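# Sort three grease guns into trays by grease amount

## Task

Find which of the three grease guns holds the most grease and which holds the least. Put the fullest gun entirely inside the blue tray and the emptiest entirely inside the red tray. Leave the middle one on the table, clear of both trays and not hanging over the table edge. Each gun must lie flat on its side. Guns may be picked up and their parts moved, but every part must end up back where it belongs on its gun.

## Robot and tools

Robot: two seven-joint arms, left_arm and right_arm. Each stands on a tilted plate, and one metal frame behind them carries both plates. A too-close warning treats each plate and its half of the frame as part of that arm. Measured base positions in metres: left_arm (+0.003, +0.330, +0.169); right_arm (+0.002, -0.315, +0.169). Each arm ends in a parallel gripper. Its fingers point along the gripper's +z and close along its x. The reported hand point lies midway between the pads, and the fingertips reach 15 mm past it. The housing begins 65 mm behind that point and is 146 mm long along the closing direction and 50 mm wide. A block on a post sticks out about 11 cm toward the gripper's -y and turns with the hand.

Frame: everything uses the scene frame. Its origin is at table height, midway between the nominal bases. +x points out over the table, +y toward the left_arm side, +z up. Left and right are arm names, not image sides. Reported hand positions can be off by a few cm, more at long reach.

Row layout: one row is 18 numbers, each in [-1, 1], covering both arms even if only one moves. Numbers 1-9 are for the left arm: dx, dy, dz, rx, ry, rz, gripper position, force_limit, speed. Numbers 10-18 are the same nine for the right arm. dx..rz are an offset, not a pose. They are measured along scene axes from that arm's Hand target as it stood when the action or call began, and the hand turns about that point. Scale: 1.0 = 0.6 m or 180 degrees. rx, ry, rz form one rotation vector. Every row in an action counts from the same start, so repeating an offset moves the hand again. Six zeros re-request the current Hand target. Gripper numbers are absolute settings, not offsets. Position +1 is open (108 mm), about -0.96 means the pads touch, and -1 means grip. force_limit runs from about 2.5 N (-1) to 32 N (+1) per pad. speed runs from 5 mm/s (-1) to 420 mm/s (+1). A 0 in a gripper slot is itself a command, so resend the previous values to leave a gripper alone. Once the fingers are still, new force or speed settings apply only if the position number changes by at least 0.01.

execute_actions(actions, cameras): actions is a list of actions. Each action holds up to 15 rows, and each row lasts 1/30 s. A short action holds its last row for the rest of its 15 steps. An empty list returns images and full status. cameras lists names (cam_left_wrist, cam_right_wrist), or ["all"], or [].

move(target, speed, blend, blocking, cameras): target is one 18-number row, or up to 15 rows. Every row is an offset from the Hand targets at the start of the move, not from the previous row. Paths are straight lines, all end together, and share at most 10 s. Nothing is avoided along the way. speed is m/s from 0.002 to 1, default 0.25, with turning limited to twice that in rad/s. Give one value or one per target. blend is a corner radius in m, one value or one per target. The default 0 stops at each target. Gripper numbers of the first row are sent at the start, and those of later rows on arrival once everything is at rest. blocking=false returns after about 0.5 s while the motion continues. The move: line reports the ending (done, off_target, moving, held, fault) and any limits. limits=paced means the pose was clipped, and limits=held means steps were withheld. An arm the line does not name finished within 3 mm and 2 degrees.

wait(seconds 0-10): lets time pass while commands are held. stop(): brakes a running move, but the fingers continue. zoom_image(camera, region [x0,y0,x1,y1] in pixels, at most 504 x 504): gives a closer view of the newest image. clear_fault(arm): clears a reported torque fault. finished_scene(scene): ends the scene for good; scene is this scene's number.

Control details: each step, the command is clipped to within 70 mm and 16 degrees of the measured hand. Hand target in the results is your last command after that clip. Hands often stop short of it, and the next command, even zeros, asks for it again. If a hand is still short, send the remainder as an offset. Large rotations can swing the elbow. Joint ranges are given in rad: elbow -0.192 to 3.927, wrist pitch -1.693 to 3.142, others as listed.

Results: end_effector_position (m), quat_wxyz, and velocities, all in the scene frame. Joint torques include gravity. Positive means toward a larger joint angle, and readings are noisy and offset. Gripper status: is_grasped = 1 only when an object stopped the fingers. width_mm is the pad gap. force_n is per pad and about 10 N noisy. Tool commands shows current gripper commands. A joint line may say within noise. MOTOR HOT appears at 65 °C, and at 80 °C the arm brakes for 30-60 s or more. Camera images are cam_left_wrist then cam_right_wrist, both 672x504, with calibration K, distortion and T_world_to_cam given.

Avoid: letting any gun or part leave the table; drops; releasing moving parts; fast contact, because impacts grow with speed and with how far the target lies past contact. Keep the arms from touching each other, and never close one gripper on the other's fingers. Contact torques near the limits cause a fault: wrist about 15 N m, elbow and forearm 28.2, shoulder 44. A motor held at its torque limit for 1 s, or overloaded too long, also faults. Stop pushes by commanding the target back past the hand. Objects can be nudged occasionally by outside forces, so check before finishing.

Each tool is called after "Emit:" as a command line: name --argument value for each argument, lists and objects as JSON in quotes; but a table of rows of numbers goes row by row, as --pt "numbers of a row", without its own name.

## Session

Emit:
execute_actions --actions '[]'

Scene clock: 0.00 s.
left_arm: end_effector_position=(+0.4418, +0.3866, +0.1466) width_mm=107.95 is_grasped=0 force_n=0.00 end_effector_quat_wxyz=(+0.476, +0.794, -0.215, -0.310) | right_arm: end_effector_position=(+0.3586, +0.1774, +0.2821) width_mm=108.14 is_grasped=0 force_n=0.00 end_effector_quat_wxyz=(-0.296, +0.681, +0.667, +0.060)
Joint positions: left_arm=[0.327 1.204 0.032 2.086 -0.377 1.962 3.257] | right_arm=[0.111 0.869 0.876 1.419 -0.172 0.722 1.682]
Joint velocities: within noise
Joint torques (N m): no reading
Motor temperatures (°C): left_arm=[32 33 31 38 36 30 42] | right_arm=[31 32 32 34 33 32 31]
Hand target: left_arm +0.4418, +0.3866, +0.1466; +0.476, +0.794, -0.215, -0.310 | right_arm +0.3586, +0.1774, +0.2821; -0.296, +0.681, +0.667, +0.060
Tool commands: left_gripper/position=+1.0 left_gripper/force_limit=+1.0 left_gripper/speed=+1.0 right_gripper/position=+1.0 right_gripper/force_limit=+1.0 right_gripper/speed=+1.0
camera_calibration:
cam_left_wrist: T_world_to_cam=[[0.700028, -0.646822, -0.302626, -0.0108002], [0.241363, -0.184533, 0.952728, -0.150093], [-0.67209, -0.739979, 0.02694, 0.702109], [0, 0, 0, 1]] pos_world=[0.515668, 0.484863, 0.120815]
cam_right_wrist: T_world_to_cam=[[0.0936599, 0.879393, 0.466793, -0.319644], [0.993083, -0.115866, 0.0190225, -0.316169], [0.0708136, 0.461783, -0.884162, 0.260486], [0, 0, 0, 1]] pos_world=[0.325474, 0.124172, 0.385534]

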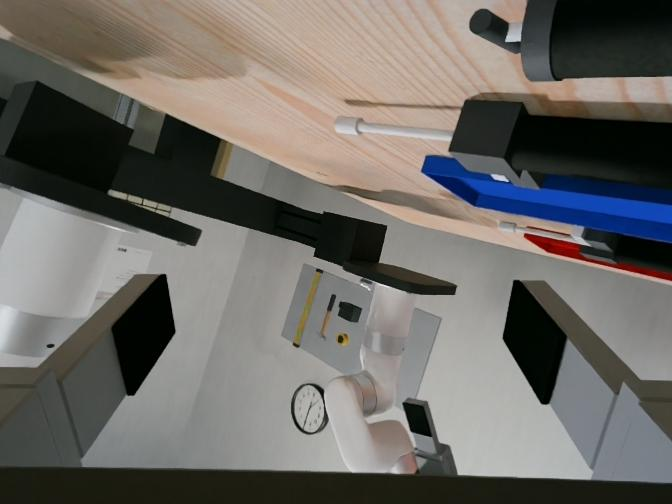

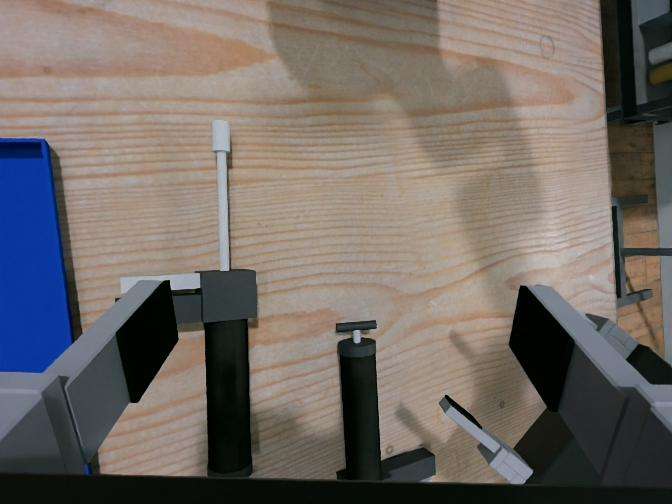

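Emit:
move --pt "0 0.05 0.12 0 0 0 0.2 0 0 0 -0.4 0.15 0 0 0 0.2 0 0" --pt "-0.036 -0.144 0.456 0.083 -0.392 -0.288 0.2 0 0 0.036 -0.796 0.23 -0.162 -0.108 0.006 0.2 0 0" --speed 0.45 --blend '[0.04,0]' --cameras '["all"]'

Scene clock: 3.50 s.
left_arm: end_effector_position=(+0.4202, +0.3002, +0.4202) width_mm=64.00 is_grasped=0 force_n=0.00 end_effector_quat_wxyz=(+0.000, +0.708, -0.706, +0.000) | right_arm: end_effector_position=(+0.3802, -0.3001, +0.4201) width_mm=64.01 is_grasped=0 force_n=0.00 end_effector_quat_wxyz=(+0.000, +0.707, +0.707, +0.001)
Joint positions: left_arm=[-0.018 -0.202 -0.151 0.969 0.082 1.168 3.718] | right_arm=[-0.854 -0.572 0.87 0.851 0.347 1.234 0.592]
Joint torques (N m): left_arm=[-4.8 -21.87 -5.29 17.3 2.15 -4.83 1.52] | right_arm=[-2.67 -10.21 -8.66 17.76 -4.26 -3.48 -1.79]
Hand target: left_arm +0.4202, +0.3002, +0.4202; +0.000, +0.708, -0.706, +0.000 | right_arm +0.3802, -0.3002, +0.4201; +0.000, +0.707, +0.707, +0.001
Off the commanded pose: left_arm 0.000 m, 0 deg | right_arm 0.000 m, 0 deg.
move: done; limits=paced
camera_calibration:
cam_left_wrist: T_world_to_cam=[[0.0105535, -0.999723, -0.0210376, 0.308548], [-0.92014, -0.0179451, 0.391177, 0.25256], [-0.391446, 0.0152293, -0.920075, 0.669636], [0, 0, 0, 1]] pos_world=[0.491261, 0.302796, 0.523811]
cam_right_wrist: T_world_to_cam=[[-0.00443098, 0.999926, -0.0112888, 0.308245], [0.923721, 0.00841693, 0.382973, -0.484849], [0.38304, -0.0087308, -0.923691, 0.358205], [0, 0, 0, 1]] pos_world=[0.312024, -0.301014, 0.520035]

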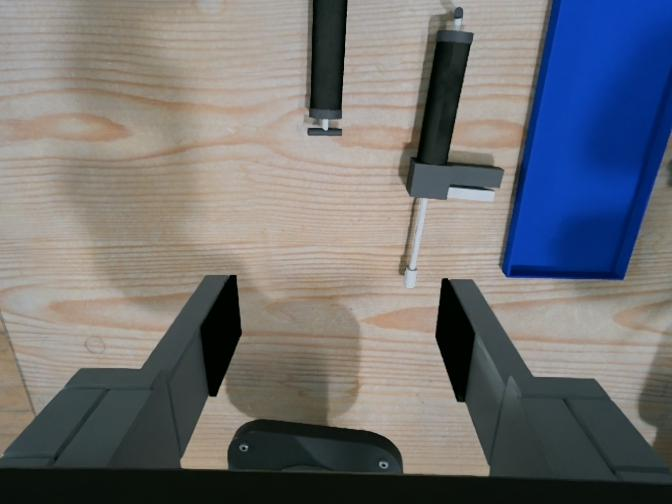

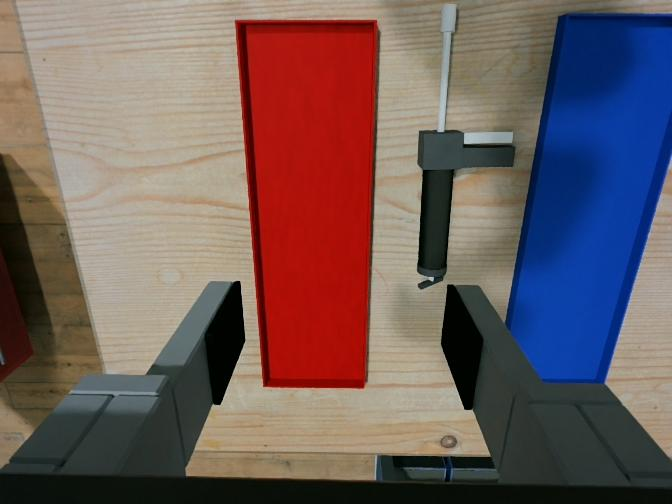

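Emit:
move --pt "0.228 0.0313 -0.4 0 0 -0.011 0.2 0 0 0.1163 0.2337 -0.117 0 0 0.5 0.2 0 0" --pt "0.228 0.0313 -0.6628 0 0 -0.011 0.2 0 0 0.1163 0.2337 -0.117 0 0 0.5 0.2 0 0" --pt "0.228 0.0313 -0.6628 0 0 -0.011 -1 0.8 -0.5 0.1163 0.2337 -0.117 0 0 0.5 0.2 0 0" --speed '[0.4,0.2,0.1]' --blend '[0.02,0,0]' --cameras '["cam_left_wrist"]'

Scene clock: 8.50 s.
left_arm: end_effector_position=(+0.5570, +0.3189, +0.0226) width_mm=34.95 is_grasped=1 force_n=47.53 end_effector_quat_wxyz=(+0.000, +0.695, -0.719, +0.000) | right_arm: end_effector_position=(+0.4500, -0.1599, +0.3499) width_mm=64.01 is_grasped=0 force_n=0.00 end_effector_quat_wxyz=(-0.001, +0.000, +1.000, +0.001)
Joint positions: left_arm=[0.021 0.954 -0.018 1.37 0.299 0.412 3.688] | right_arm=[-0.681 0.247 1.173 1.076 -0.379 1.044 -0.112]
Joint torques (N m): left_arm=[-0.98 -31.44 -4.99 14.54 0.92 -2.21 0.93] | right_arm=[6.22 -9.61 4.21 25.33 -4.23 -0.85 2.01]
Hand target: left_arm +0.5570, +0.3190, +0.0226; +0.000, +0.695, -0.719, +0.000 | right_arm +0.4500, -0.1599, +0.3499; -0.001, +0.000, +1.000, +0.001
Off the commanded pose: left_arm 0.000 m, 0 deg | right_arm 0.000 m, 0 deg.
move: done
camera_calibration:
cam_left_wrist: T_world_to_cam=[[-0.0241126, -0.999488, -0.0210115, 0.336675], [-0.920292, 0.0139827, 0.390983, 0.524253], [-0.390489, 0.0287643, -0.920158, 0.352125], [0, 0, 0, 1]] pos_world=[0.628085, 0.319044, 0.126111]
Images, in order (width x height): cam_left_wrist 672x504.

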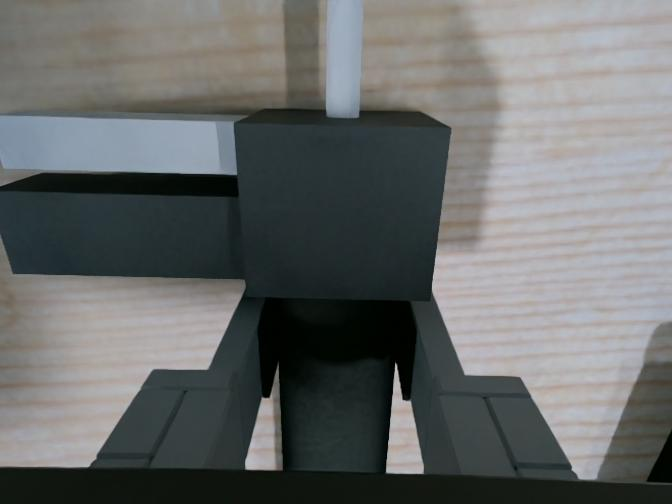

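Emit:
move --pt "0 0 0.25 0 0 0 -1 0.8 -0.5 0 0 0 0 0 0 0.2 0 0" --pt "-0.1783 -0.3483 0.2957 0 0 0.511 -1 0.8 -0.5 0 0.1165 -0.113 0.194 0 0 0.2 0 0" --speed '[0.25,0.4]' --blend '[0.03,0]' --cameras '["cam_right_wrist"]'

Scene clock: 12.10 s.
left_arm: end_effector_position=(+0.4500, +0.1100, +0.2000) width_mm=34.95 is_grasped=1 force_n=47.34 end_effector_quat_wxyz=(+0.000, +1.000, +0.001, +0.000) | right_arm: end_effector_position=(+0.4500, -0.0900, +0.2821) width_mm=64.01 is_grasped=0 force_n=0.00 end_effector_quat_wxyz=(-0.001, +0.000, +0.954, +0.301)
Joint positions: left_arm=[-0.617 0.455 0.136 1.043 0.07 0.623 1.794] | right_arm=[-0.836 0.609 1.211 0.859 -0.173 0.471 -0.397]
Joint torques (N m): left_arm=[-5.94 -27.24 1.34 20.11 2.02 -1.58 -1.58] | right_arm=[6.33 -11.02 10.27 10.82 -2.12 -3.8 -1.79]
Hand target: left_arm +0.4500, +0.1100, +0.2000; +0.000, +1.000, +0.001, +0.000 | right_arm +0.4500, -0.0900, +0.2821; -0.001, +0.000, +0.954, +0.301
Off the commanded pose: left_arm 0.000 m, 0 deg | right_arm 0.000 m, 0 deg.
move: done
camera_calibration:
cam_right_wrist: T_world_to_cam=[[-0.999926, 0.00296775, -0.0117648, 0.455308], [-0.00831871, 0.538175, 0.842792, -0.160772], [0.00883271, 0.842828, -0.538111, 0.342214], [0, 0, 0, 1]] pos_world=[0.450914, -0.203255, 0.325002]
Images, in order (width x height): cam_right_wrist 672x504.

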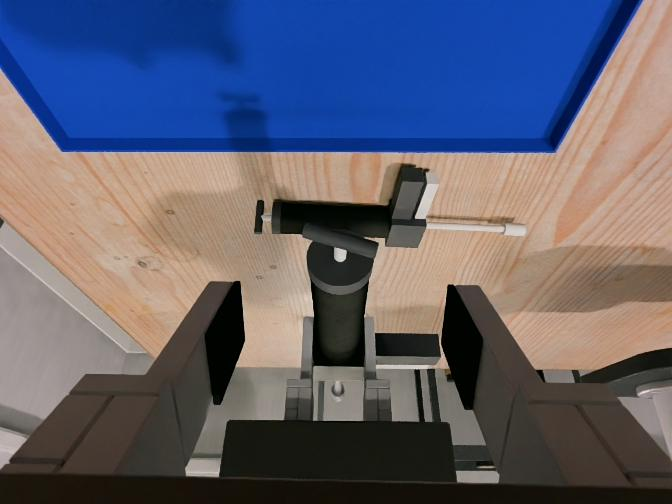

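Emit:
move --pt "0 0 0 0 0 0 -1 0.8 -0.5 0.001 0.1 -0.127 0 0.1 0 0.2 0 0" --pt "0 0 0 0 0 0 -1 0.8 -0.5 0.001 0.1 -0.127 0 0.1 0 -1 0.5 -0.5" --pt "0 0 0 0 0 0 -1 0.8 -0.5 0.001 0.0667 -0.127 0 0.1 0 -1 0.5 -0.5" --speed '[0.2,0.1,0.06]' --cameras '["cam_right_wrist"]'

Emit:
move --target '[0,0,0,0,0,0,-1,0.8,-0.5,0,-0.0167,0,0,0,0,-1,0.5,-0.5]' --speed 0.06

Emit:
move --target '[0,0,0,0,0,0,-1,0.8,-0.5,0,-0.0167,0,0,0,0,-1,0.5,-0.5]' --speed 0.06

Emit:
move --target '[0,0,0,0,0,0,-1,0.8,-0.5,0,-0.0167,0,0,0,0,-1,0.5,-0.5]' --speed 0.06 --cameras '["cam_right_wrist"]'

Scene clock: 15.23 s.
left_arm: end_effector_position=(+0.4501, +0.1098, +0.2000) width_mm=34.95 is_grasped=1 force_n=48.74 end_effector_quat_wxyz=(+0.000, +1.000, +0.001, +0.000) | right_arm: end_effector_position=(+0.4506, -0.0500, +0.2059) width_mm=38.96 is_grasped=1 force_n=42.08 end_effector_quat_wxyz=(-0.150, +0.047, +0.942, +0.297)
Joint positions: left_arm=[-0.617 0.455 0.136 1.043 0.07 0.623 1.794] | right_arm=[-0.513 0.884 0.944 1.145 -0.184 0.676 -0.285]
Joint torques (N m): left_arm=[7.67 -35.01 16.77 15.11 -0.89 -0.19 -1.3] | right_arm=[-5.28 -31.97 11.74 5.52 2.88 2.56 -1.85]
Hand target: left_arm +0.4500, +0.1100, +0.2000; +0.000, +1.000, +0.001, +0.000 | right_arm +0.4506, -0.0500, +0.2059; -0.150, +0.047, +0.942, +0.297
Off the commanded pose: left_arm 0.000 m, 0 deg | right_arm 0.000 m, 0 deg.
move: done
camera_calibration:
cam_right_wrist: T_world_to_cam=[[-0.954643, 0.00286396, 0.297739, 0.370737], [0.25241, 0.538207, 0.804128, -0.227609], [-0.157942, 0.842808, -0.514519, 0.337674], [0, 0, 0, 1]] pos_world=[0.464705, -0.163155, 0.246383]
Images, in order (width x height): cam_right_wrist 672x504.

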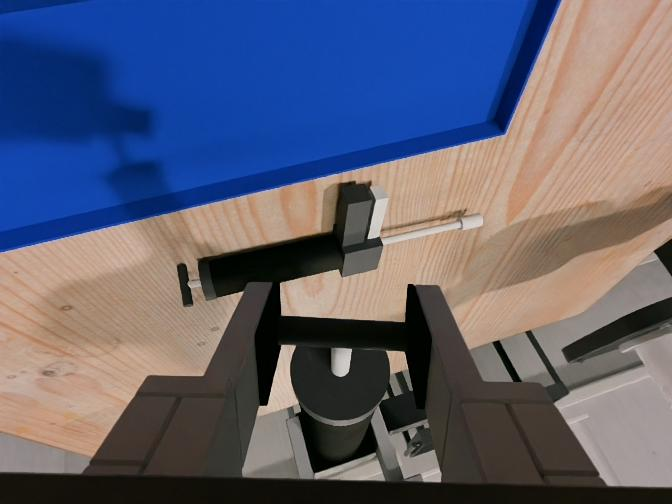

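Scene clock: 16.00 s.
left_arm: end_effector_position=(+0.4500, +0.1100, +0.2000) width_mm=34.95 is_grasped=1 force_n=48.69 end_effector_quat_wxyz=(+0.000, +1.000, +0.001, +0.000) | right_arm: end_effector_position=(+0.4506, -0.0600, +0.2059) width_mm=38.96 is_grasped=1 force_n=42.10 end_effector_quat_wxyz=(-0.150, +0.047, +0.942, +0.297)
Joint positions: left_arm=[-0.617 0.455 0.136 1.043 0.07 0.623 1.794] | right_arm=[-0.54 0.876 0.949 1.133 -0.183 0.684 -0.3]
Joint torques (N m): left_arm=[8.47 -34.63 17.69 13.16 -0.52 0.66 -0.92] | right_arm=[-6.48 -32.32 10.74 6.41 2.67 2.4 -1.88]
Hand target: left_arm +0.4500, +0.1100, +0.2000; +0.000, +1.000, +0.001, +0.000 | right_arm +0.4506, -0.0600, +0.2059; -0.150, +0.047, +0.942, +0.297
Off the commanded pose: left_arm 0.000 m, 0 deg | right_arm 0.000 m, 0 deg.
move: done

Scene clock: 16.77 s.
left_arm: end_effector_position=(+0.4500, +0.1100, +0.2000) width_mm=34.95 is_grasped=1 force_n=48.56 end_effector_quat_wxyz=(+0.000, +1.000, +0.001, +0.000) | right_arm: end_effector_position=(+0.4506, -0.0700, +0.2059) width_mm=38.96 is_grasped=1 force_n=42.13 end_effector_quat_wxyz=(-0.150, +0.047, +0.942, +0.297)
Joint positions: left_arm=[-0.617 0.455 0.136 1.043 0.07 0.623 1.794] | right_arm=[-0.567 0.869 0.955 1.122 -0.181 0.693 -0.316]
Joint torques (N m): left_arm=[8.31 -33.86 17.2 13.26 -0.04 0.54 -0.61] | right_arm=[-6.9 -32.54 9.84 7.4 2.4 2.29 -1.87]
Hand target: left_arm +0.4500, +0.1100, +0.2000; +0.000, +1.000, +0.001, +0.000 | right_arm +0.4506, -0.0701, +0.2059; -0.150, +0.047, +0.942, +0.297
Off the commanded pose: left_arm 0.000 m, 0 deg | right_arm 0.000 m, 0 deg.
move: done

Scene clock: 17.53 s.
left_arm: end_effector_position=(+0.4500, +0.1100, +0.2000) width_mm=34.95 is_grasped=1 force_n=48.44 end_effector_quat_wxyz=(+0.000, +1.000, +0.001, +0.000) | right_arm: end_effector_position=(+0.4506, -0.0800, +0.2059) width_mm=38.96 is_grasped=1 force_n=42.15 end_effector_quat_wxyz=(-0.150, +0.047, +0.942, +0.297)
Joint positions: left_arm=[-0.617 0.455 0.136 1.043 0.07 0.623 1.794] | right_arm=[-0.594 0.861 0.96 1.112 -0.179 0.702 -0.331]
Joint torques (N m): left_arm=[8.1 -33.41 16.71 13.36 0.6 0.49 -0.24] | right_arm=[-7.86 -32.88 9.01 8.14 2.26 2.21 -1.74]
Hand target: left_arm +0.4500, +0.1100, +0.2000; +0.000, +1.000, +0.001, +0.000 | right_arm +0.4506, -0.0801, +0.2059; -0.150, +0.047, +0.942, +0.297
Off the commanded pose: left_arm 0.000 m, 0 deg | right_arm 0.000 m, 0 deg.
move: done
camera_calibration:
cam_right_wrist: T_world_to_cam=[[-0.954619, 0.00291619, 0.297815, 0.370803], [0.252502, 0.538207, 0.8041, -0.211444], [-0.157941, 0.842808, -0.514519, 0.363042], [0, 0, 0, 1]] pos_world=[0.464705, -0.193255, 0.246383]
Images, in order (width x height): cam_right_wrist 672x504.

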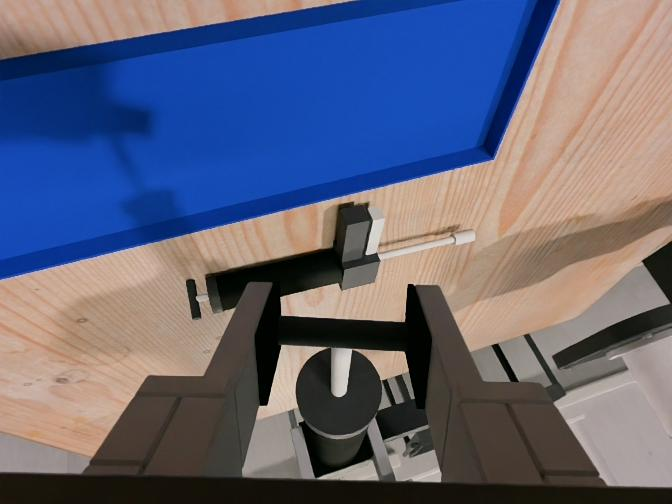

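Emit:
move --pt "0 0 0 0 0 0 -1 0.8 -0.5 0 0.0838 0 0 0 0 -1 0.5 -0.5" --pt "0 0 0 0 0 0 -1 0.8 -0.5 0 0.0838 0 0 0 0 0.2 0.5 -0.5" --pt "0 0 0 0 0 0 -1 0.8 -0.5 0 -0.02 0.127 0 -0.1 0 0.2 0.5 -0.5" --pt "0 0 0 0 0 0 -1 0.8 -0.5 0 -0.25 0.25 0 -0.1 0 0.2 0.5 -0.5" --speed '[0.08,0.1,0.3,0.4]' --blend '[0,0,0.03,0]'

Emit:
move --pt "0 -0.1717 -0.1 0 0 -0.5 -1 0.8 -0.5 0 0 0 0 0 0 0.2 0.5 -0.5" --pt "0 -0.1717 -0.2892 0 0 -0.5 -1 0.8 -0.5 0 0 0 0 0 0 0.2 0.5 -0.5" --pt "0 -0.1717 -0.2892 0 0 -0.5 0 0.8 -0.5 0 0 0 0 0 0 0.2 0.5 -0.5" --pt "0 -0.1717 0 0 0 -0.5 0 0.8 -0.5 0 0 0 0 0 0 0.2 0.5 -0.5" --speed '[0.3,0.13,0.1,0.3]' --blend '[0.02,0,0,0]'

Emit:
move --pt "0 0.15 -0.0 0 0 0.45 0.2 0.8 -0.5 0 0 0 0 0 0 0.2 0.5 -0.5" --pt "-0.0567 0.3183 -0.08 0 0 0.967 0.2 0.8 -0.5 0 0 0 0 0 0 0.2 0.5 -0.5" --speed 0.5 --blend '[0.04,0]' --cameras '["all"]'

Scene clock: 21.77 s.
left_arm: end_effector_position=(+0.4500, +0.1100, +0.2000) width_mm=34.96 is_grasped=1 force_n=46.94 end_effector_quat_wxyz=(+0.000, +1.000, +0.001, +0.000) | right_arm: end_effector_position=(+0.4505, -0.2301, +0.3559) width_mm=64.00 is_grasped=0 force_n=0.00 end_effector_quat_wxyz=(-0.001, -0.001, +0.954, +0.301)
Joint positions: left_arm=[-0.617 0.455 0.136 1.043 0.07 0.623 1.794] | right_arm=[-1.512 0.484 1.644 0.877 0.026 0.84 -0.7]
Joint torques (N m): left_arm=[-6.01 -30.96 -4.53 15.67 -0.21 -1.66 -0.82] | right_arm=[-2.33 -2.09 13.51 14.04 4.67 -3.4 -0.43]
Hand target: left_arm +0.4500, +0.1100, +0.2000; +0.000, +1.000, +0.001, +0.000 | right_arm +0.4506, -0.2301, +0.3559; -0.001, +0.000, +0.954, +0.301
Off the commanded pose: left_arm 0.000 m, 0 deg | right_arm 0.000 m, 0 deg.
move: done; limits=paced

Scene clock: 27.43 s.
left_arm: end_effector_position=(+0.4500, +0.0070, +0.1999) width_mm=52.99 is_grasped=0 force_n=0.00 end_effector_quat_wxyz=(+0.000, +0.708, -0.706, +0.000) | right_arm: end_effector_position=(+0.4506, -0.2301, +0.3559) width_mm=64.00 is_grasped=0 force_n=0.00 end_effector_quat_wxyz=(-0.001, +0.000, +0.954, +0.301)
Joint positions: left_arm=[-0.473 0.63 -0.193 1.305 0.307 0.754 3.052] | right_arm=[-1.512 0.484 1.644 0.877 0.026 0.84 -0.7]
Joint torques (N m): left_arm=[0.51 -36.8 -10.57 14.47 -1.58 -1.2 1.47] | right_arm=[-2.22 -11.81 13.42 14.03 3.76 -3.33 1.67]
Hand target: left_arm +0.4500, +0.0070, +0.2000; +0.000, +0.708, -0.706, +0.000 | right_arm +0.4506, -0.2301, +0.3559; -0.001, +0.000, +0.954, +0.301
Off the commanded pose: left_arm 0.000 m, 0 deg | right_arm 0.000 m, 0 deg.
move: done

Scene clock: 31.13 s.
left_arm: end_effector_position=(+0.4160, +0.1980, +0.1520) width_mm=64.00 is_grasped=0 force_n=0.00 end_effector_quat_wxyz=(+0.000, +0.742, +0.670, +0.000) | right_arm: end_effector_position=(+0.4506, -0.2301, +0.3559) width_mm=64.00 is_grasped=0 force_n=0.00 end_effector_quat_wxyz=(-0.001, +0.000, +0.954, +0.301)
Joint positions: left_arm=[-0.784 0.443 0.418 0.781 -0.184 0.399 0.649] | right_arm=[-1.512 0.484 1.644 0.877 0.026 0.84 -0.7]
Joint torques (N m): left_arm=[-5.76 -19.53 5.02 10.75 2.04 -4.69 -1.47] | right_arm=[-2.23 -11.65 13.44 14.25 3.48 -3.27 1.55]
Hand target: left_arm +0.4160, +0.1980, +0.1520; +0.000, +0.742, +0.670, +0.000 | right_arm +0.4506, -0.2301, +0.3559; -0.001, +0.000, +0.954, +0.301
Off the commanded pose: left_arm 0.000 m, 0 deg | right_arm 0.000 m, 0 deg.
move: done
camera_calibration:
cam_left_wrist: T_world_to_cam=[[0.0929537, 0.995446, -0.0211272, -0.228528], [0.917092, -0.0773364, 0.391102, -0.400715], [0.387687, -0.05573, -0.920105, 0.112617], [0, 0, 0, 1]] pos_world=[0.345075, 0.202774, 0.255512]
cam_right_wrist: T_world_to_cam=[[-0.999926, 0.00291218, -0.0118473, 0.457205], [-0.00841745, 0.538247, 0.842745, -0.147532], [0.00883102, 0.842782, -0.538182, 0.49993], [0, 0, 0, 1]] pos_world=[0.451515, -0.343255, 0.398802]

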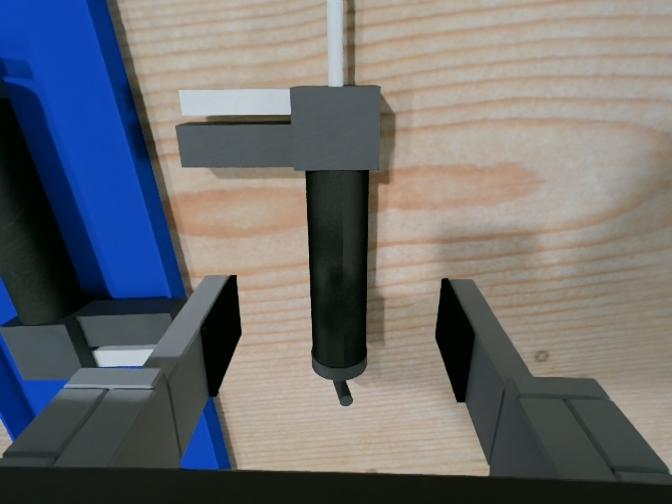

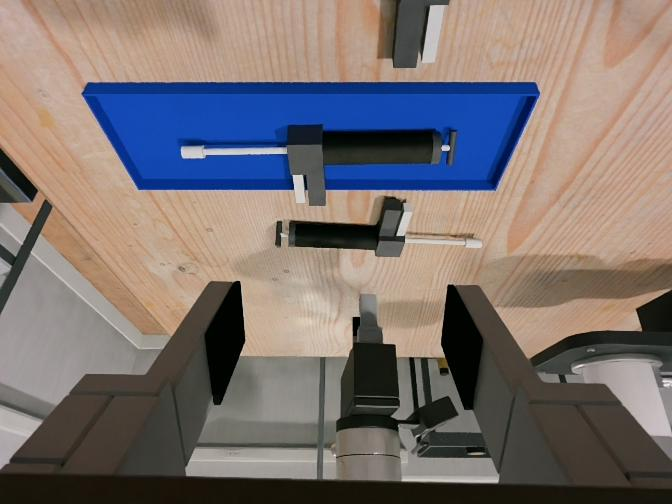

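Emit:
move --pt "-0.01 0.002 -0.2158 0 0 0 0.2 0.8 -0.5 0 0 0 0 0 0 0.2 0.5 -0.5" --pt "-0.01 0.002 -0.2158 0 0 0 -1 0.8 -0.5 0 0 0 0 0 0 0.2 0.5 -0.5" --pt "-0.01 0.002 0.03 0 0 0 -1 0.8 -0.5 0 0 0 0 0 0 0.2 0.5 -0.5" --pt "0.0567 -0.1467 0.08 0 0 -0.467 -1 0.8 -0.5 0 0.2335 -0.123 0 0 0 0.2 0.5 -0.5" --speed '[0.2,0.1,0.25,0.35]' --blend '[0,0,0.03,0]' --cameras '["cam_right_wrist"]'

Scene clock: 36.77 s.
left_arm: end_effector_position=(+0.4500, +0.1100, +0.2000) width_mm=35.02 is_grasped=1 force_n=46.58 end_effector_quat_wxyz=(+0.000, +1.000, +0.001, +0.000) | right_arm: end_effector_position=(+0.4506, -0.0900, +0.2821) width_mm=64.00 is_grasped=0 force_n=0.00 end_effector_quat_wxyz=(-0.001, +0.000, +0.954, +0.301)
Joint positions: left_arm=[-0.618 0.455 0.137 1.043 0.069 0.623 1.795] | right_arm=[-0.793 0.551 1.172 0.858 -0.043 0.465 -0.492]
Joint torques (N m): left_arm=[0.45 -27.44 -5.1 20.1 -1.49 -1.71 1.38] | right_arm=[6.33 -11.25 9.34 19.98 -4.63 -3.56 2.04]
Hand target: left_arm +0.4500, +0.1099, +0.2000; +0.000, +1.000, +0.001, +0.000 | right_arm +0.4506, -0.0900, +0.2821; -0.001, +0.000, +0.954, +0.301
Off the commanded pose: left_arm 0.000 m, 0 deg | right_arm 0.000 m, 0 deg.
move: done
camera_calibration:
cam_right_wrist: T_world_to_cam=[[-0.999926, 0.00291218, -0.0118473, 0.455923], [-0.00841745, 0.538247, 0.842745, -0.160746], [0.00883102, 0.842782, -0.538182, 0.342139], [0, 0, 0, 1]] pos_world=[0.451515, -0.203155, 0.325002]
Images, in order (width x height): cam_right_wrist 672x504.

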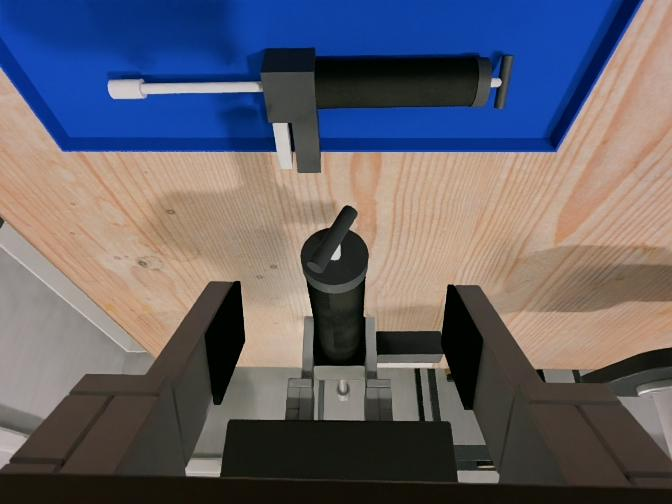

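Emit:
move --target '[0,0,0,0,0,0,-1,0.8,-0.5,-0.119,0.0,-0.05,0,-0.339,0,0.2,0.5,-0.5]' --speed 0.4 --cameras '["cam_right_wrist"]'

Scene clock: 39.30 s.
left_arm: end_effector_position=(+0.4500, +0.1099, +0.2000) width_mm=35.02 is_grasped=1 force_n=46.58 end_effector_quat_wxyz=(+0.000, +1.000, +0.001, +0.000) | right_arm: end_effector_position=(+0.3792, -0.0900, +0.2521) width_mm=64.00 is_grasped=0 force_n=0.00 end_effector_quat_wxyz=(+0.483, -0.153, +0.822, +0.259)
Joint positions: left_arm=[-0.618 0.455 0.137 1.043 0.069 0.623 1.795] | right_arm=[-0.197 0.87 0.658 0.343 -0.09 -1.399 -1.168]
Joint torques (N m): left_arm=[0.29 -27.19 -4.97 20.19 -1.56 -1.71 1.44] | right_arm=[5.92 -13.03 5.64 5.32 -6.45 -4.43 -1.81]
Hand target: left_arm +0.4500, +0.1099, +0.2000; +0.000, +1.000, +0.001, +0.000 | right_arm +0.3792, -0.0900, +0.2521; +0.483, -0.153, +0.822, +0.259
Off the commanded pose: left_arm 0.000 m, 0 deg | right_arm 0.000 m, 0 deg.
move: done
camera_calibration:
cam_right_wrist: T_world_to_cam=[[-0.474106, 0.00287778, -0.880463, 0.403784], [-0.741297, 0.53827, 0.400929, 0.253253], [0.475081, 0.842767, -0.253064, 0.0779277], [0, 0, 0, 1]] pos_world=[0.34215, -0.203155, 0.273701]
Images, in order (width x height): cam_right_wrist 672x504.

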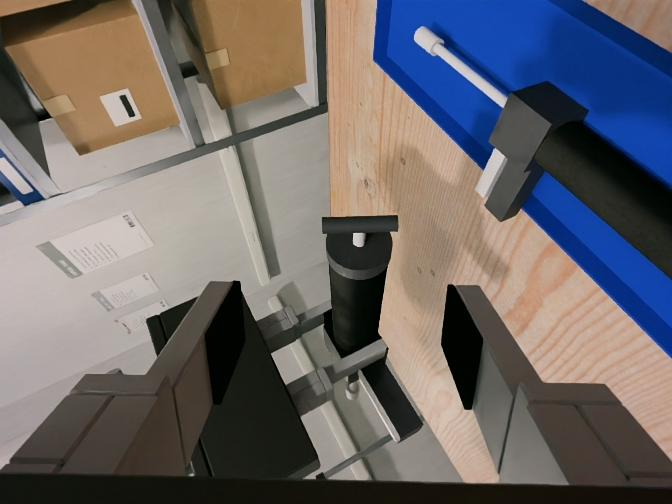

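Emit:
move --pt "0 0 0 0 0 0 -1 0.8 -0.5 0.1147 0.1 -0.082 0 0 0 0.2 0.5 -0.5" --pt "0 0 0 0 0 0 -1 0.8 -0.5 0.1147 0.1 -0.082 0 0 0 -1 0.5 -0.5" --pt "0 0 0 0 0 0 -1 0.8 -0.5 0.1147 0.0833 -0.082 0 0 0 -1 0.5 -0.5" --speed '[0.2,0.1,0.06]' --cameras '["cam_right_wrist"]'

Emit:
move --target '[0,0,0,0,0,0,-1,0.8,-0.5,0,-0.0167,0,0,0,0,-1,0.5,-0.5]' --speed 0.06

Emit:
move --target '[0,0,0,0,0,0,-1,0.8,-0.5,0,-0.0167,0,0,0,0,-1,0.5,-0.5]' --speed 0.06

Emit:
move --target '[0,0,0,0,0,0,-1,0.8,-0.5,0,-0.0167,0,0,0,0,-1,0.5,-0.5]' --speed 0.06 --cameras '["cam_right_wrist"]'

Scene clock: 42.00 s.
left_arm: end_effector_position=(+0.4500, +0.1099, +0.2000) width_mm=35.02 is_grasped=1 force_n=46.12 end_effector_quat_wxyz=(+0.000, +1.000, +0.001, +0.000) | right_arm: end_effector_position=(+0.4480, -0.0400, +0.2029) width_mm=38.95 is_grasped=1 force_n=42.86 end_effector_quat_wxyz=(+0.483, -0.153, +0.822, +0.259)
Joint positions: left_arm=[-0.618 0.455 0.137 1.043 0.069 0.623 1.795] | right_arm=[-0.098 1.068 0.612 0.686 -0.097 -1.261 -1.207]
Joint torques (N m): left_arm=[0.92 -30.41 1.63 20.02 -0.51 -4.45 0.64] | right_arm=[-2.54 -28.2 7.3 -1.99 -6.19 -1.57 1.92]
Motor temperatures (°C): left_arm=[32 35 31 43 36 30 42] | right_arm=[31 32 35 36 33 32 31]
Hand target: left_arm +0.4500, +0.1099, +0.2000; +0.000, +1.000, +0.001, +0.000 | right_arm +0.4480, -0.0400, +0.2029; +0.483, -0.153, +0.822, +0.259
Off the commanded pose: left_arm 0.000 m, 0 deg | right_arm 0.000 m, 0 deg.
move: done
camera_calibration:
cam_right_wrist: T_world_to_cam=[[-0.474194, 0.00288658, -0.880416, 0.392878], [-0.74129, 0.538207, 0.401026, 0.297072], [0.475004, 0.842807, -0.253075, -0.00933215], [0, 0, 0, 1]] pos_world=[0.41095, -0.153155, 0.224401]
Images, in order (width x height): cam_right_wrist 672x504.

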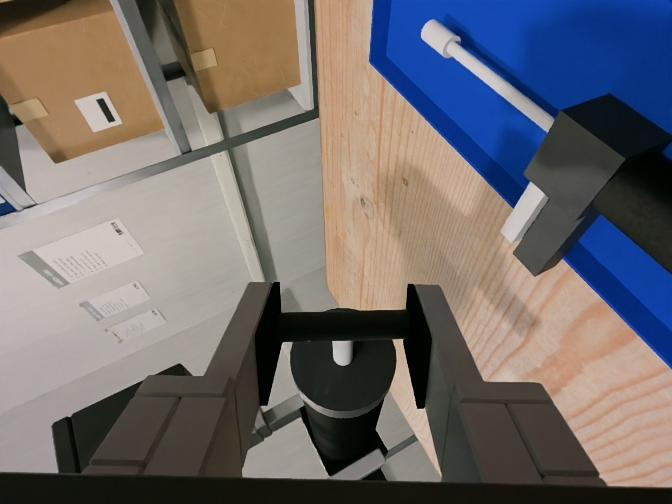

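Scene clock: 42.77 s.
left_arm: end_effector_position=(+0.4500, +0.1099, +0.2000) width_mm=35.02 is_grasped=1 force_n=45.84 end_effector_quat_wxyz=(+0.000, +1.000, +0.001, +0.000) | right_arm: end_effector_position=(+0.4480, -0.0500, +0.2029) width_mm=38.95 is_grasped=1 force_n=42.86 end_effector_quat_wxyz=(+0.483, -0.153, +0.822, +0.259)
Joint positions: left_arm=[-0.618 0.455 0.137 1.043 0.069 0.623 1.795] | right_arm=[-0.123 1.057 0.601 0.666 -0.124 -1.259 -1.201]
Joint torques (N m): left_arm=[1.03 -32.15 3.94 20.11 0.29 -4.76 0.06] | right_arm=[-2.27 -27.76 7.05 -2.7 -6.34 -1.39 1.97]
Hand target: left_arm +0.4500, +0.1099, +0.2000; +0.000, +1.000, +0.001, +0.000 | right_arm +0.4480, -0.0500, +0.2029; +0.483, -0.153, +0.822, +0.259
Off the commanded pose: left_arm 0.000 m, 0 deg | right_arm 0.000 m, 0 deg.
move: done

Scene clock: 43.53 s.
left_arm: end_effector_position=(+0.4500, +0.1100, +0.2000) width_mm=35.02 is_grasped=1 force_n=45.58 end_effector_quat_wxyz=(+0.000, +1.000, +0.001, +0.000) | right_arm: end_effector_position=(+0.4480, -0.0600, +0.2029) width_mm=38.95 is_grasped=1 force_n=42.87 end_effector_quat_wxyz=(+0.483, -0.153, +0.822, +0.259)
Joint positions: left_arm=[-0.618 0.455 0.137 1.043 0.069 0.623 1.795] | right_arm=[-0.149 1.046 0.59 0.648 -0.152 -1.257 -1.196]
Joint torques (N m): left_arm=[0.14 -34.3 4.01 20.03 0.39 -4.85 -0.37] | right_arm=[-2.17 -27.28 6.86 -3.24 -6.38 -1.32 1.95]
Hand target: left_arm +0.4500, +0.1099, +0.2000; +0.000, +1.000, +0.001, +0.000 | right_arm +0.4480, -0.0600, +0.2029; +0.483, -0.153, +0.822, +0.259
Off the commanded pose: left_arm 0.000 m, 0 deg | right_arm 0.000 m, 0 deg.
move: done

Scene clock: 44.30 s.
left_arm: end_effector_position=(+0.4500, +0.1100, +0.2000) width_mm=35.02 is_grasped=1 force_n=45.35 end_effector_quat_wxyz=(+0.000, +1.000, +0.001, +0.000) | right_arm: end_effector_position=(+0.4480, -0.0700, +0.2029) width_mm=38.95 is_grasped=1 force_n=42.88 end_effector_quat_wxyz=(+0.483, -0.153, +0.822, +0.259)
Joint positions: left_arm=[-0.618 0.455 0.137 1.043 0.069 0.623 1.795] | right_arm=[-0.174 1.036 0.579 0.63 -0.18 -1.255 -1.191]
Joint torques (N m): left_arm=[-0.72 -35.94 4.04 19.95 0.33 -4.86 -0.78] | right_arm=[-2.17 -27.1 6.61 -3.64 -6.47 -1.25 1.91]
Hand target: left_arm +0.4500, +0.1099, +0.2000; +0.000, +1.000, +0.001, +0.000 | right_arm +0.4480, -0.0701, +0.2029; +0.483, -0.153, +0.822, +0.259
Off the commanded pose: left_arm 0.000 m, 0 deg | right_arm 0.000 m, 0 deg.
move: done
camera_calibration:
cam_right_wrist: T_world_to_cam=[[-0.474194, 0.00288658, -0.880416, 0.392965], [-0.74129, 0.538207, 0.401026, 0.313218], [0.475004, 0.842807, -0.253075, 0.0159521], [0, 0, 0, 1]] pos_world=[0.41095, -0.183155, 0.224401]
Images, in order (width x height): cam_right_wrist 672x504.

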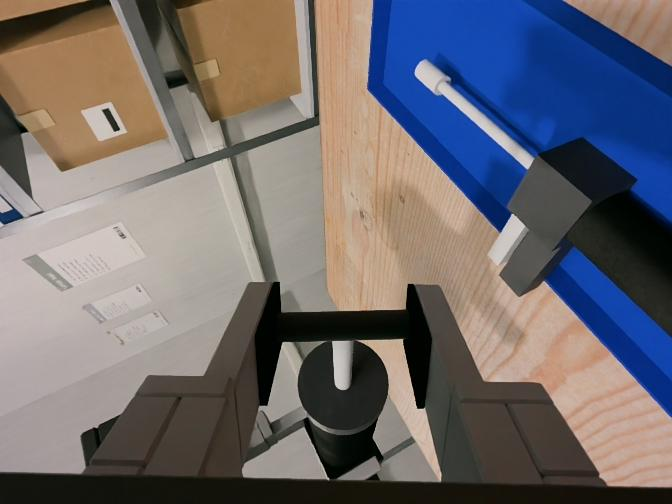

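Emit:
move --target '[0,0,0,0,0,0,-1,0.8,-0.5,0,-0.0167,0,0,0,0,-1,0.5,-0.5]' --speed 0.06

Emit:
move --target '[0,0,0,0,0,0,-1,0.8,-0.5,0,-0.0167,0,0,0,0,-1,0.5,-0.5]' --speed 0.06

Emit:
move --target '[0,0,0,0,0,0,-1,0.8,-0.5,0,-0.0167,0,0,0,0,-1,0.5,-0.5]' --speed 0.06

Emit:
move --target '[0,0,0,0,0,0,-1,0.8,-0.5,0,-0.0167,0,0,0,0,-1,0.5,-0.5]' --speed 0.06 --cameras '["cam_right_wrist"]'

Scene clock: 45.47 s.
left_arm: end_effector_position=(+0.4500, +0.1100, +0.2000) width_mm=35.02 is_grasped=1 force_n=45.20 end_effector_quat_wxyz=(+0.000, +1.000, +0.001, +0.000) | right_arm: end_effector_position=(+0.4480, -0.0801, +0.2029) width_mm=38.95 is_grasped=1 force_n=42.88 end_effector_quat_wxyz=(+0.483, -0.153, +0.822, +0.259)
Joint positions: left_arm=[-0.618 0.455 0.137 1.043 0.069 0.623 1.795] | right_arm=[-0.2 1.025 0.567 0.614 -0.21 -1.251 -1.185]
Joint torques (N m): left_arm=[-2.11 -36.42 3.54 19.86 0.73 -4.89 -0.93] | right_arm=[-2.15 -26.92 6.38 -4.09 -6.26 -1.26 1.89]
Hand target: left_arm +0.4500, +0.1099, +0.2000; +0.000, +1.000, +0.001, +0.000 | right_arm +0.4480, -0.0801, +0.2029; +0.483, -0.153, +0.822, +0.259
Off the commanded pose: left_arm 0.000 m, 0 deg | right_arm 0.000 m, 0 deg.
move: done

Scene clock: 46.27 s.
left_arm: end_effector_position=(+0.4500, +0.1100, +0.2000) width_mm=35.02 is_grasped=1 force_n=44.90 end_effector_quat_wxyz=(+0.000, +1.000, +0.001, +0.000) | right_arm: end_effector_position=(+0.4480, -0.0901, +0.2029) width_mm=38.95 is_grasped=1 force_n=42.89 end_effector_quat_wxyz=(+0.483, -0.153, +0.822, +0.259)
Joint positions: left_arm=[-0.618 0.455 0.137 1.043 0.069 0.623 1.795] | right_arm=[-0.226 1.014 0.555 0.598 -0.24 -1.247 -1.18]
Joint torques (N m): left_arm=[-2.5 -36.38 2.89 19.8 1.09 -4.88 -0.9] | right_arm=[-2.3 -26.73 6.16 -3.83 -5.99 -1.32 1.84]
Hand target: left_arm +0.4500, +0.1099, +0.2000; +0.000, +1.000, +0.001, +0.000 | right_arm +0.4480, -0.0901, +0.2029; +0.483, -0.153, +0.822, +0.259
Off the commanded pose: left_arm 0.000 m, 0 deg | right_arm 0.000 m, 0 deg.
move: done

Scene clock: 47.07 s.
left_arm: end_effector_position=(+0.4501, +0.1096, +0.2001) width_mm=35.02 is_grasped=1 force_n=44.16 end_effector_quat_wxyz=(+0.001, +1.000, +0.001, +0.000) | right_arm: end_effector_position=(+0.4479, -0.0999, +0.2029) width_mm=38.95 is_grasped=1 force_n=42.91 end_effector_quat_wxyz=(+0.483, -0.153, +0.822, +0.259)
Joint positions: left_arm=[-0.618 0.455 0.136 1.043 0.069 0.623 1.795] | right_arm=[-0.252 1.003 0.542 0.584 -0.272 -1.241 -1.174]
Joint torques (N m): left_arm=[5.91 -33.66 17.85 13.45 1.32 0.63 -0.86] | right_arm=[-9.5 -29.31 -3.57 -0.8 -0.13 -5 1.77]
Hand target: left_arm +0.4500, +0.1099, +0.2000; +0.000, +1.000, +0.001, +0.000 | right_arm +0.4480, -0.1001, +0.2029; +0.483, -0.153, +0.822, +0.259
Off the commanded pose: left_arm 0.000 m, 0 deg | right_arm 0.000 m, 0 deg.
move: done

Scene clock: 47.87 s.
left_arm: end_effector_position=(+0.4501, +0.1099, +0.2000) width_mm=35.02 is_grasped=1 force_n=43.96 end_effector_quat_wxyz=(+0.000, +1.000, +0.001, +0.000) | right_arm: end_effector_position=(+0.4480, -0.1101, +0.2029) width_mm=38.95 is_grasped=1 force_n=42.91 end_effector_quat_wxyz=(+0.483, -0.153, +0.822, +0.259)
Joint positions: left_arm=[-0.618 0.455 0.137 1.043 0.069 0.623 1.795] | right_arm=[-0.279 0.992 0.529 0.571 -0.304 -1.235 -1.169]
Joint torques (N m): left_arm=[10.38 -28.77 21.6 9.38 0.15 3.73 -0.65] | right_arm=[-11.19 -30.19 -5.41 0.14 0.85 -5.15 1.79]
Hand target: left_arm +0.4500, +0.1099, +0.2000; +0.000, +1.000, +0.001, +0.000 | right_arm +0.4480, -0.1101, +0.2029; +0.483, -0.153, +0.822, +0.259
Off the commanded pose: left_arm 0.000 m, 0 deg | right_arm 0.000 m, 0 deg.
move: done
camera_calibration:
cam_right_wrist: T_world_to_cam=[[-0.474194, 0.00288658, -0.880416, 0.393081], [-0.74129, 0.538207, 0.401026, 0.3348], [0.475004, 0.842807, -0.253075, 0.0497487], [0, 0, 0, 1]] pos_world=[0.41095, -0.223255, 0.224401]
Images, in order (width x height): cam_right_wrist 672x504.

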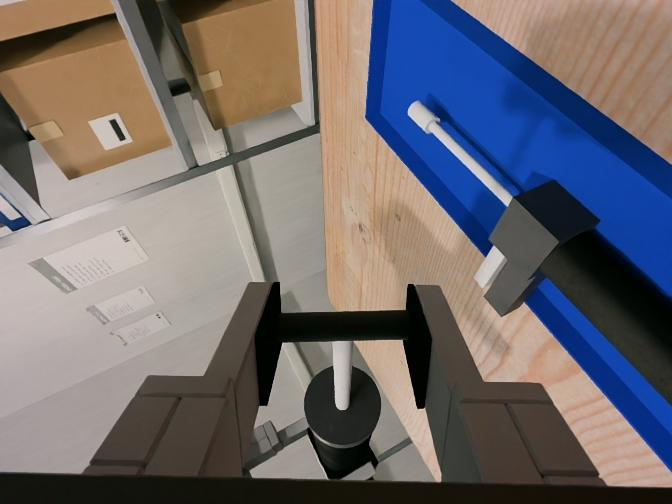

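Emit:
move --pt "0 0 0 0 0 0 -1 0.8 -0.5 0 0.1338 0 0 0 0 -1 0.5 -0.5" --pt "0 0 0 0 0 0 -1 0.8 -0.5 0 0.1338 0 0 0 0 0.2 0.5 -0.5" --pt "0 0 0 0 0 0 -1 0.8 -0.5 -0.119 0.038 0.066 0 0 0 0.2 0.5 -0.5" --pt "0 0 0 0 0 0 -1 0.8 -0.5 -0.06 -0.22 0.2 0 0.339 0 0.2 0.5 -0.5" --speed '[0.08,0.1,0.25,0.45]' --blend '[0,0,0.03,0]'

Emit:
move --pt "-0.0667 0.1487 -0.15 0 0 0.467 -1 0.8 -0.5 0 0 0 -0.194 0 0 0.2 0.5 -0.5" --pt "-0.0667 0.1487 -0.2955 0 0 0.467 -1 0.8 -0.5 0 0 0 -0.194 0 0 0.2 0.5 -0.5" --pt "-0.0667 0.1487 -0.2955 0 0 0.467 0.2 0.8 -0.5 0 0 0 -0.194 0 0 0.2 0.5 -0.5" --pt "-0.0667 0.1487 -0.1 0 0 0.467 0.2 0.8 -0.5 0 0 0 -0.194 0 0 0.2 0.5 -0.5" --speed '[0.35,0.13,0.1,0.3]' --blend '[0.02,0,0,0]'

Emit:
move --pt "0.0667 0.035 0.3 0 0 -0.467 0.2 0.8 -0.5 0.0 0.06 -0.29 0 0 -0.479 0.2 0.5 -0.5" --speed 0.4 --cameras '["all"]'

Scene clock: 54.03 s.
left_arm: end_effector_position=(+0.4500, +0.1099, +0.2000) width_mm=35.02 is_grasped=1 force_n=43.91 end_effector_quat_wxyz=(+0.000, +1.000, +0.001, +0.000) | right_arm: end_effector_position=(+0.4120, -0.2421, +0.3229) width_mm=64.00 is_grasped=0 force_n=0.00 end_effector_quat_wxyz=(-0.001, +0.000, +0.954, +0.301)
Joint positions: left_arm=[-0.618 0.455 0.137 1.043 0.069 0.623 1.795] | right_arm=[-0.5 0.449 0.49 1.296 -2.768 -0.948 2.057]
Joint torques (N m): left_arm=[0.11 -30.67 -4.66 15.78 -1.18 -2.22 1.06] | right_arm=[6.44 -19.93 3.33 19.49 -2.14 -3.75 2.06]
Hand target: left_arm +0.4500, +0.1099, +0.2000; +0.000, +1.000, +0.001, +0.000 | right_arm +0.4120, -0.2421, +0.3229; -0.001, +0.000, +0.954, +0.301
Off the commanded pose: left_arm 0.000 m, 0 deg | right_arm 0.000 m, 0 deg.
move: done; limits=paced

Scene clock: 58.90 s.
left_arm: end_effector_position=(+0.4100, +0.1992, +0.1399) width_mm=63.99 is_grasped=0 force_n=0.00 end_effector_quat_wxyz=(+0.000, +0.742, +0.670, +0.000) | right_arm: end_effector_position=(+0.4120, -0.2421, +0.3229) width_mm=64.00 is_grasped=0 force_n=0.00 end_effector_quat_wxyz=(-0.001, +0.000, +1.000, +0.001)
Joint positions: left_arm=[-0.797 0.471 0.42 0.766 -0.236 0.362 0.685] | right_arm=[0.091 0.415 0.281 1.405 -3.391 -1.037 2.823]
Joint torques (N m): left_arm=[-5.34 -28.39 5.48 10.07 2.07 -1.07 -1.47] | right_arm=[6.41 -21.87 1.22 20.99 -4.07 -3.56 2]
Hand target: left_arm +0.4100, +0.1992, +0.1400; +0.000, +0.742, +0.670, +0.000 | right_arm +0.4120, -0.2421, +0.3229; -0.001, +0.000, +1.000, +0.001
Off the commanded pose: left_arm 0.000 m, 0 deg | right_arm 0.000 m, 0 deg.
move: done

Scene clock: 61.40 s.
left_arm: end_effector_position=(+0.4500, +0.2202, +0.3201) width_mm=64.00 is_grasped=0 force_n=0.00 end_effector_quat_wxyz=(+0.000, +1.000, +0.001, +0.000) | right_arm: end_effector_position=(+0.4120, -0.2061, +0.1489) width_mm=64.00 is_grasped=0 force_n=0.00 end_effector_quat_wxyz=(+0.000, +0.683, +0.730, +0.001)
Joint positions: left_arm=[-0.698 0.083 0.396 0.955 0.093 0.891 1.983] | right_arm=[0.417 0.735 -0.098 1.373 -3.202 -0.655 4.237]
Joint torques (N m): left_arm=[0.91 -17.11 -5.47 20.58 -1.56 -1.1 1.56] | right_arm=[6.54 -24.99 -2.3 18 4.13 -0.9 1.97]
Hand target: left_arm +0.4500, +0.2202, +0.3200; +0.000, +1.000, +0.001, +0.000 | right_arm +0.4120, -0.2061, +0.1489; +0.000, +0.683, +0.730, +0.001
Off the commanded pose: left_arm 0.000 m, 0 deg | right_arm 0.000 m, 0 deg.
move: done
camera_calibration:
cam_left_wrist: T_world_to_cam=[[0.999726, 0.0105, -0.0209084, -0.441482], [0.017846, -0.920125, 0.391217, 0.0942888], [-0.0151305, -0.391483, -0.920061, 0.510541], [0, 0, 0, 1]] pos_world=[0.447404, 0.291261, 0.423611]
cam_right_wrist: T_world_to_cam=[[-0.0703359, 0.997459, -0.0113129, 0.237981], [0.921169, 0.0692995, 0.382942, -0.397463], [0.382753, 0.0165134, -0.923703, 0.101696], [0, 0, 0, 1]] pos_world=[0.343945, -0.211512, 0.248835]

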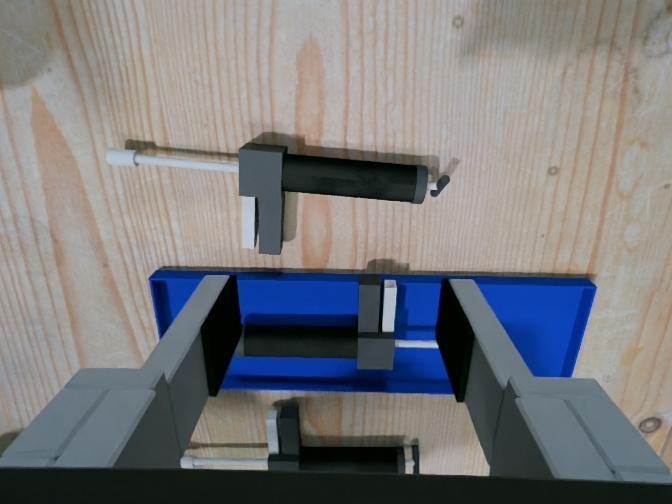

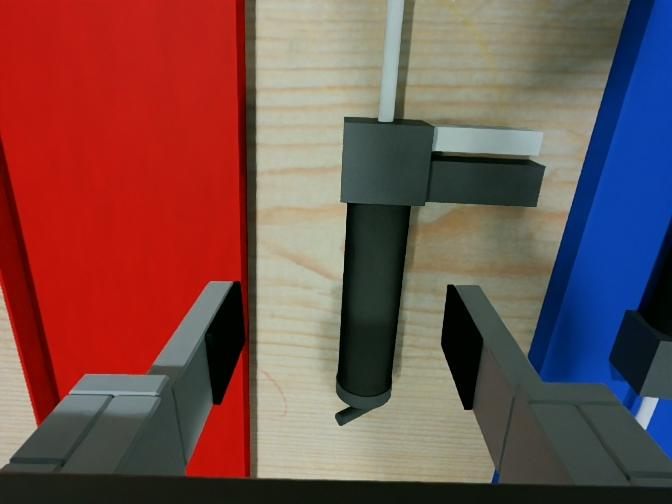

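Emit:
move --pt "0 0 0 0 0 0 0.2 0.8 -0.5 0.0233 0.0385 -0.05 0 0 -0.03 0.2 0.5 -0.5" --pt "0 0 0 0 0 0 0.2 0.8 -0.5 0.0233 0.0385 -0.2107 0 0 -0.03 0.2 0.5 -0.5" --pt "0 0 0 0 0 0 0.2 0.8 -0.5 0.0233 0.0385 -0.2107 0 0 -0.03 -1 0.9 -0.5" --speed '[0.2,0.2,0.1]' --cameras '["cam_right_wrist"]'

Scene clock: 64.17 s.
left_arm: end_effector_position=(+0.4500, +0.2202, +0.3200) width_mm=64.00 is_grasped=0 force_n=0.00 end_effector_quat_wxyz=(+0.000, +1.000, +0.001, +0.000) | right_arm: end_effector_position=(+0.4260, -0.1831, +0.0225) width_mm=35.51 is_grasped=1 force_n=36.95 end_effector_quat_wxyz=(+0.000, +0.717, +0.697, +0.001)
Joint positions: left_arm=[-0.698 0.083 0.396 0.955 0.093 0.891 1.983] | right_arm=[0.424 1.101 -0.104 1.611 -3.16 -0.529 4.333]
Joint torques (N m): left_arm=[1.02 -16.56 -5.4 20.49 -1.57 -1.22 1.45] | right_arm=[1.9 -29.39 0.74 15.45 3.21 -3.39 -1.23]
Hand target: left_arm +0.4500, +0.2202, +0.3200; +0.000, +1.000, +0.001, +0.000 | right_arm +0.4260, -0.1830, +0.0225; +0.000, +0.717, +0.697, +0.001
Off the commanded pose: left_arm 0.000 m, 0 deg | right_arm 0.000 m, 0 deg.
move: done
camera_calibration:
cam_right_wrist: T_world_to_cam=[[0.023922, 0.99965, -0.0112734, 0.174772], [0.923603, -0.0177836, 0.382938, -0.380601], [0.382603, -0.0195728, -0.923705, -0.0273703], [0, 0, 0, 1]] pos_world=[0.357815, -0.182015, 0.122435]
Images, in order (width x height): cam_right_wrist 672x504.

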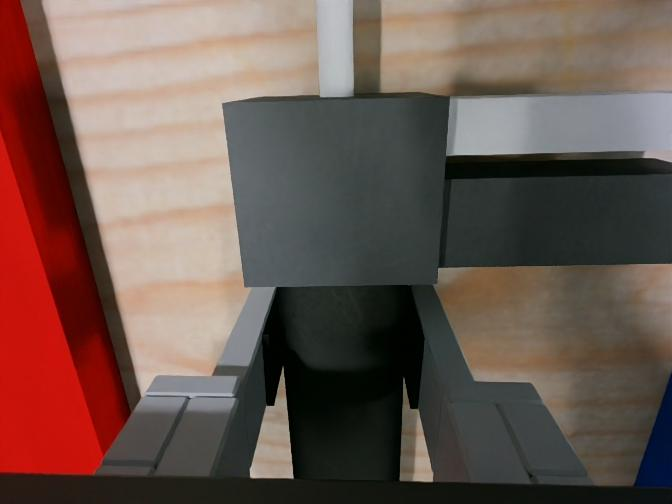

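Emit:
move --pt "0 0 0 0 0 0 0.2 0.8 -0.5 0 0 0.24 0 0 0 -1 0.9 -0.5" --pt "0 0 0 0 0 0 0.2 0.8 -0.5 0.04 0.1217 0.2958 0 0 0.509 -1 0.9 -0.5" --speed '[0.25,0.35]' --blend '[0.03,0]'

Emit:
move --target '[0,-0.217,-0.0633,-0.194,0,0,0.2,0.8,-0.5,0,0,0,0,0,0,-1,0.9,-0.5]' --speed 0.4 --cameras '["cam_left_wrist"]'

Scene clock: 68.00 s.
left_arm: end_effector_position=(+0.4500, +0.2202, +0.3200) width_mm=64.00 is_grasped=0 force_n=0.00 end_effector_quat_wxyz=(+0.000, +1.000, +0.001, +0.000) | right_arm: end_effector_position=(+0.4500, -0.1100, +0.2000) width_mm=35.44 is_grasped=1 force_n=29.81 end_effector_quat_wxyz=(-0.001, +0.000, +1.000, +0.001)
Joint positions: left_arm=[-0.698 0.083 0.396 0.955 0.093 0.891 1.983] | right_arm=[0.337 0.899 0.308 1.767 -3.553 -0.971 3.126]
Joint torques (N m): left_arm=[0.97 -16.73 -5.33 20.44 -1.48 -1.3 1.41] | right_arm=[-1.15 -32.42 7.26 21.69 -4.41 -4.28 -1.63]
Hand target: left_arm +0.4500, +0.2202, +0.3200; +0.000, +1.000, +0.001, +0.000 | right_arm +0.4500, -0.1100, +0.2000; -0.001, +0.000, +1.000, +0.001
Off the commanded pose: left_arm 0.000 m, 0 deg | right_arm 0.000 m, 0 deg.
move: done

Scene clock: 69.50 s.
left_arm: end_effector_position=(+0.4500, +0.0900, +0.2820) width_mm=64.00 is_grasped=0 force_n=0.00 end_effector_quat_wxyz=(+0.300, +0.954, +0.001, +0.000) | right_arm: end_effector_position=(+0.4500, -0.1100, +0.2000) width_mm=35.44 is_grasped=1 force_n=29.81 end_effector_quat_wxyz=(-0.001, +0.000, +1.000, +0.001)
Joint positions: left_arm=[-0.602 0.247 0.233 0.931 -0.905 0.676 2.692] | right_arm=[0.337 0.899 0.308 1.767 -3.553 -0.971 3.126]
Joint torques (N m): left_arm=[0.64 -20.52 -4.9 18.92 -1.66 0.04 1.35] | right_arm=[-1.18 -32.25 7.43 21.47 -4.22 -4.28 -1.79]
Hand target: left_arm +0.4500, +0.0900, +0.2820; +0.300, +0.954, +0.001, +0.000 | right_arm +0.4500, -0.1100, +0.2000; -0.001, +0.000, +1.000, +0.001
Off the commanded pose: left_arm 0.000 m, 0 deg | right_arm 0.000 m, 0 deg.
move: done
camera_calibration:
cam_left_wrist: T_world_to_cam=[[0.999725, -0.00343925, -0.0232066, -0.439096], [0.0178447, -0.530677, 0.847386, -0.174332], [-0.0152296, -0.847567, -0.53047, 0.355708], [0, 0, 0, 1]] pos_world=[0.447504, 0.207462, 0.326229]
Images, in order (width x height): cam_left_wrist 672x504.

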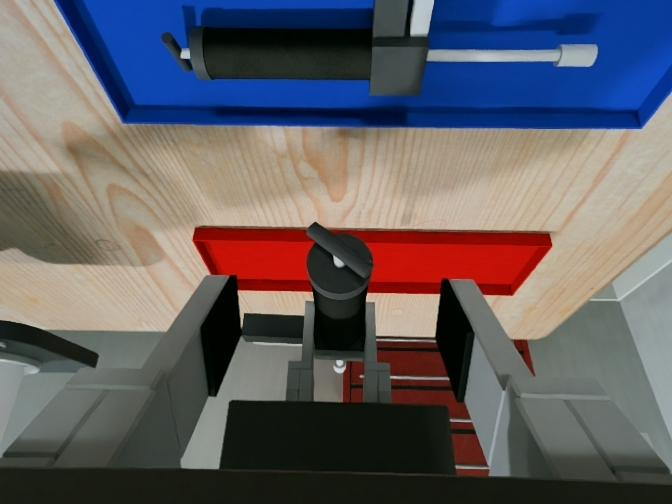

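Emit:
move --pt "-0.095 -0.008 -0.015 0 -0.23 0 0.2 0.8 -0.5 0 0 0 0 0 0 -1 0.9 -0.5" --pt "-0.005 -0.1033 -0.1167 0 -0.23 0 0.2 0.8 -0.5 0 0 0 0 0 0 -1 0.9 -0.5" --speed '[0.35,0.2]' --cameras '["cam_left_wrist"]'

Scene clock: 73.00 s.
left_arm: end_effector_position=(+0.4470, +0.0279, +0.2120) width_mm=64.00 is_grasped=0 force_n=0.00 end_effector_quat_wxyz=(+0.281, +0.892, -0.105, +0.337) | right_arm: end_effector_position=(+0.4500, -0.1100, +0.2000) width_mm=35.44 is_grasped=1 force_n=29.81 end_effector_quat_wxyz=(-0.001, +0.000, +1.000, +0.001)
Joint positions: left_arm=[-0.762 0.451 0.169 0.915 -2.782 0.408 4.727] | right_arm=[0.337 0.899 0.308 1.767 -3.553 -0.971 3.126]
Joint torques (N m): left_arm=[0.8 -21.43 -2.99 15.54 0.51 -0.53 -1.42] | right_arm=[-1.14 -32.2 7.41 21.55 -3.96 -4.15 -1.63]
Hand target: left_arm +0.4470, +0.0280, +0.2120; +0.281, +0.892, -0.105, +0.337 | right_arm +0.4500, -0.1100, +0.2000; -0.001, +0.000, +1.000, +0.001
Off the commanded pose: left_arm 0.000 m, 0 deg | right_arm 0.000 m, 0 deg.
move: done
camera_calibration:
cam_left_wrist: T_world_to_cam=[[0.765166, -0.00322851, 0.643825, -0.474465], [-0.547098, -0.530437, 0.647549, 0.146977], [0.339418, -0.847718, -0.407639, 0.0814318], [0, 0, 0, 1]] pos_world=[0.415816, 0.145462, 0.243492]
Images, in order (width x height): cam_left_wrist 672x504.

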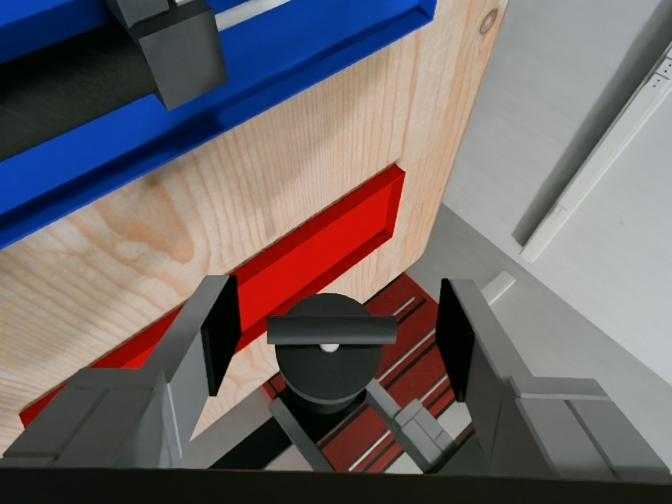

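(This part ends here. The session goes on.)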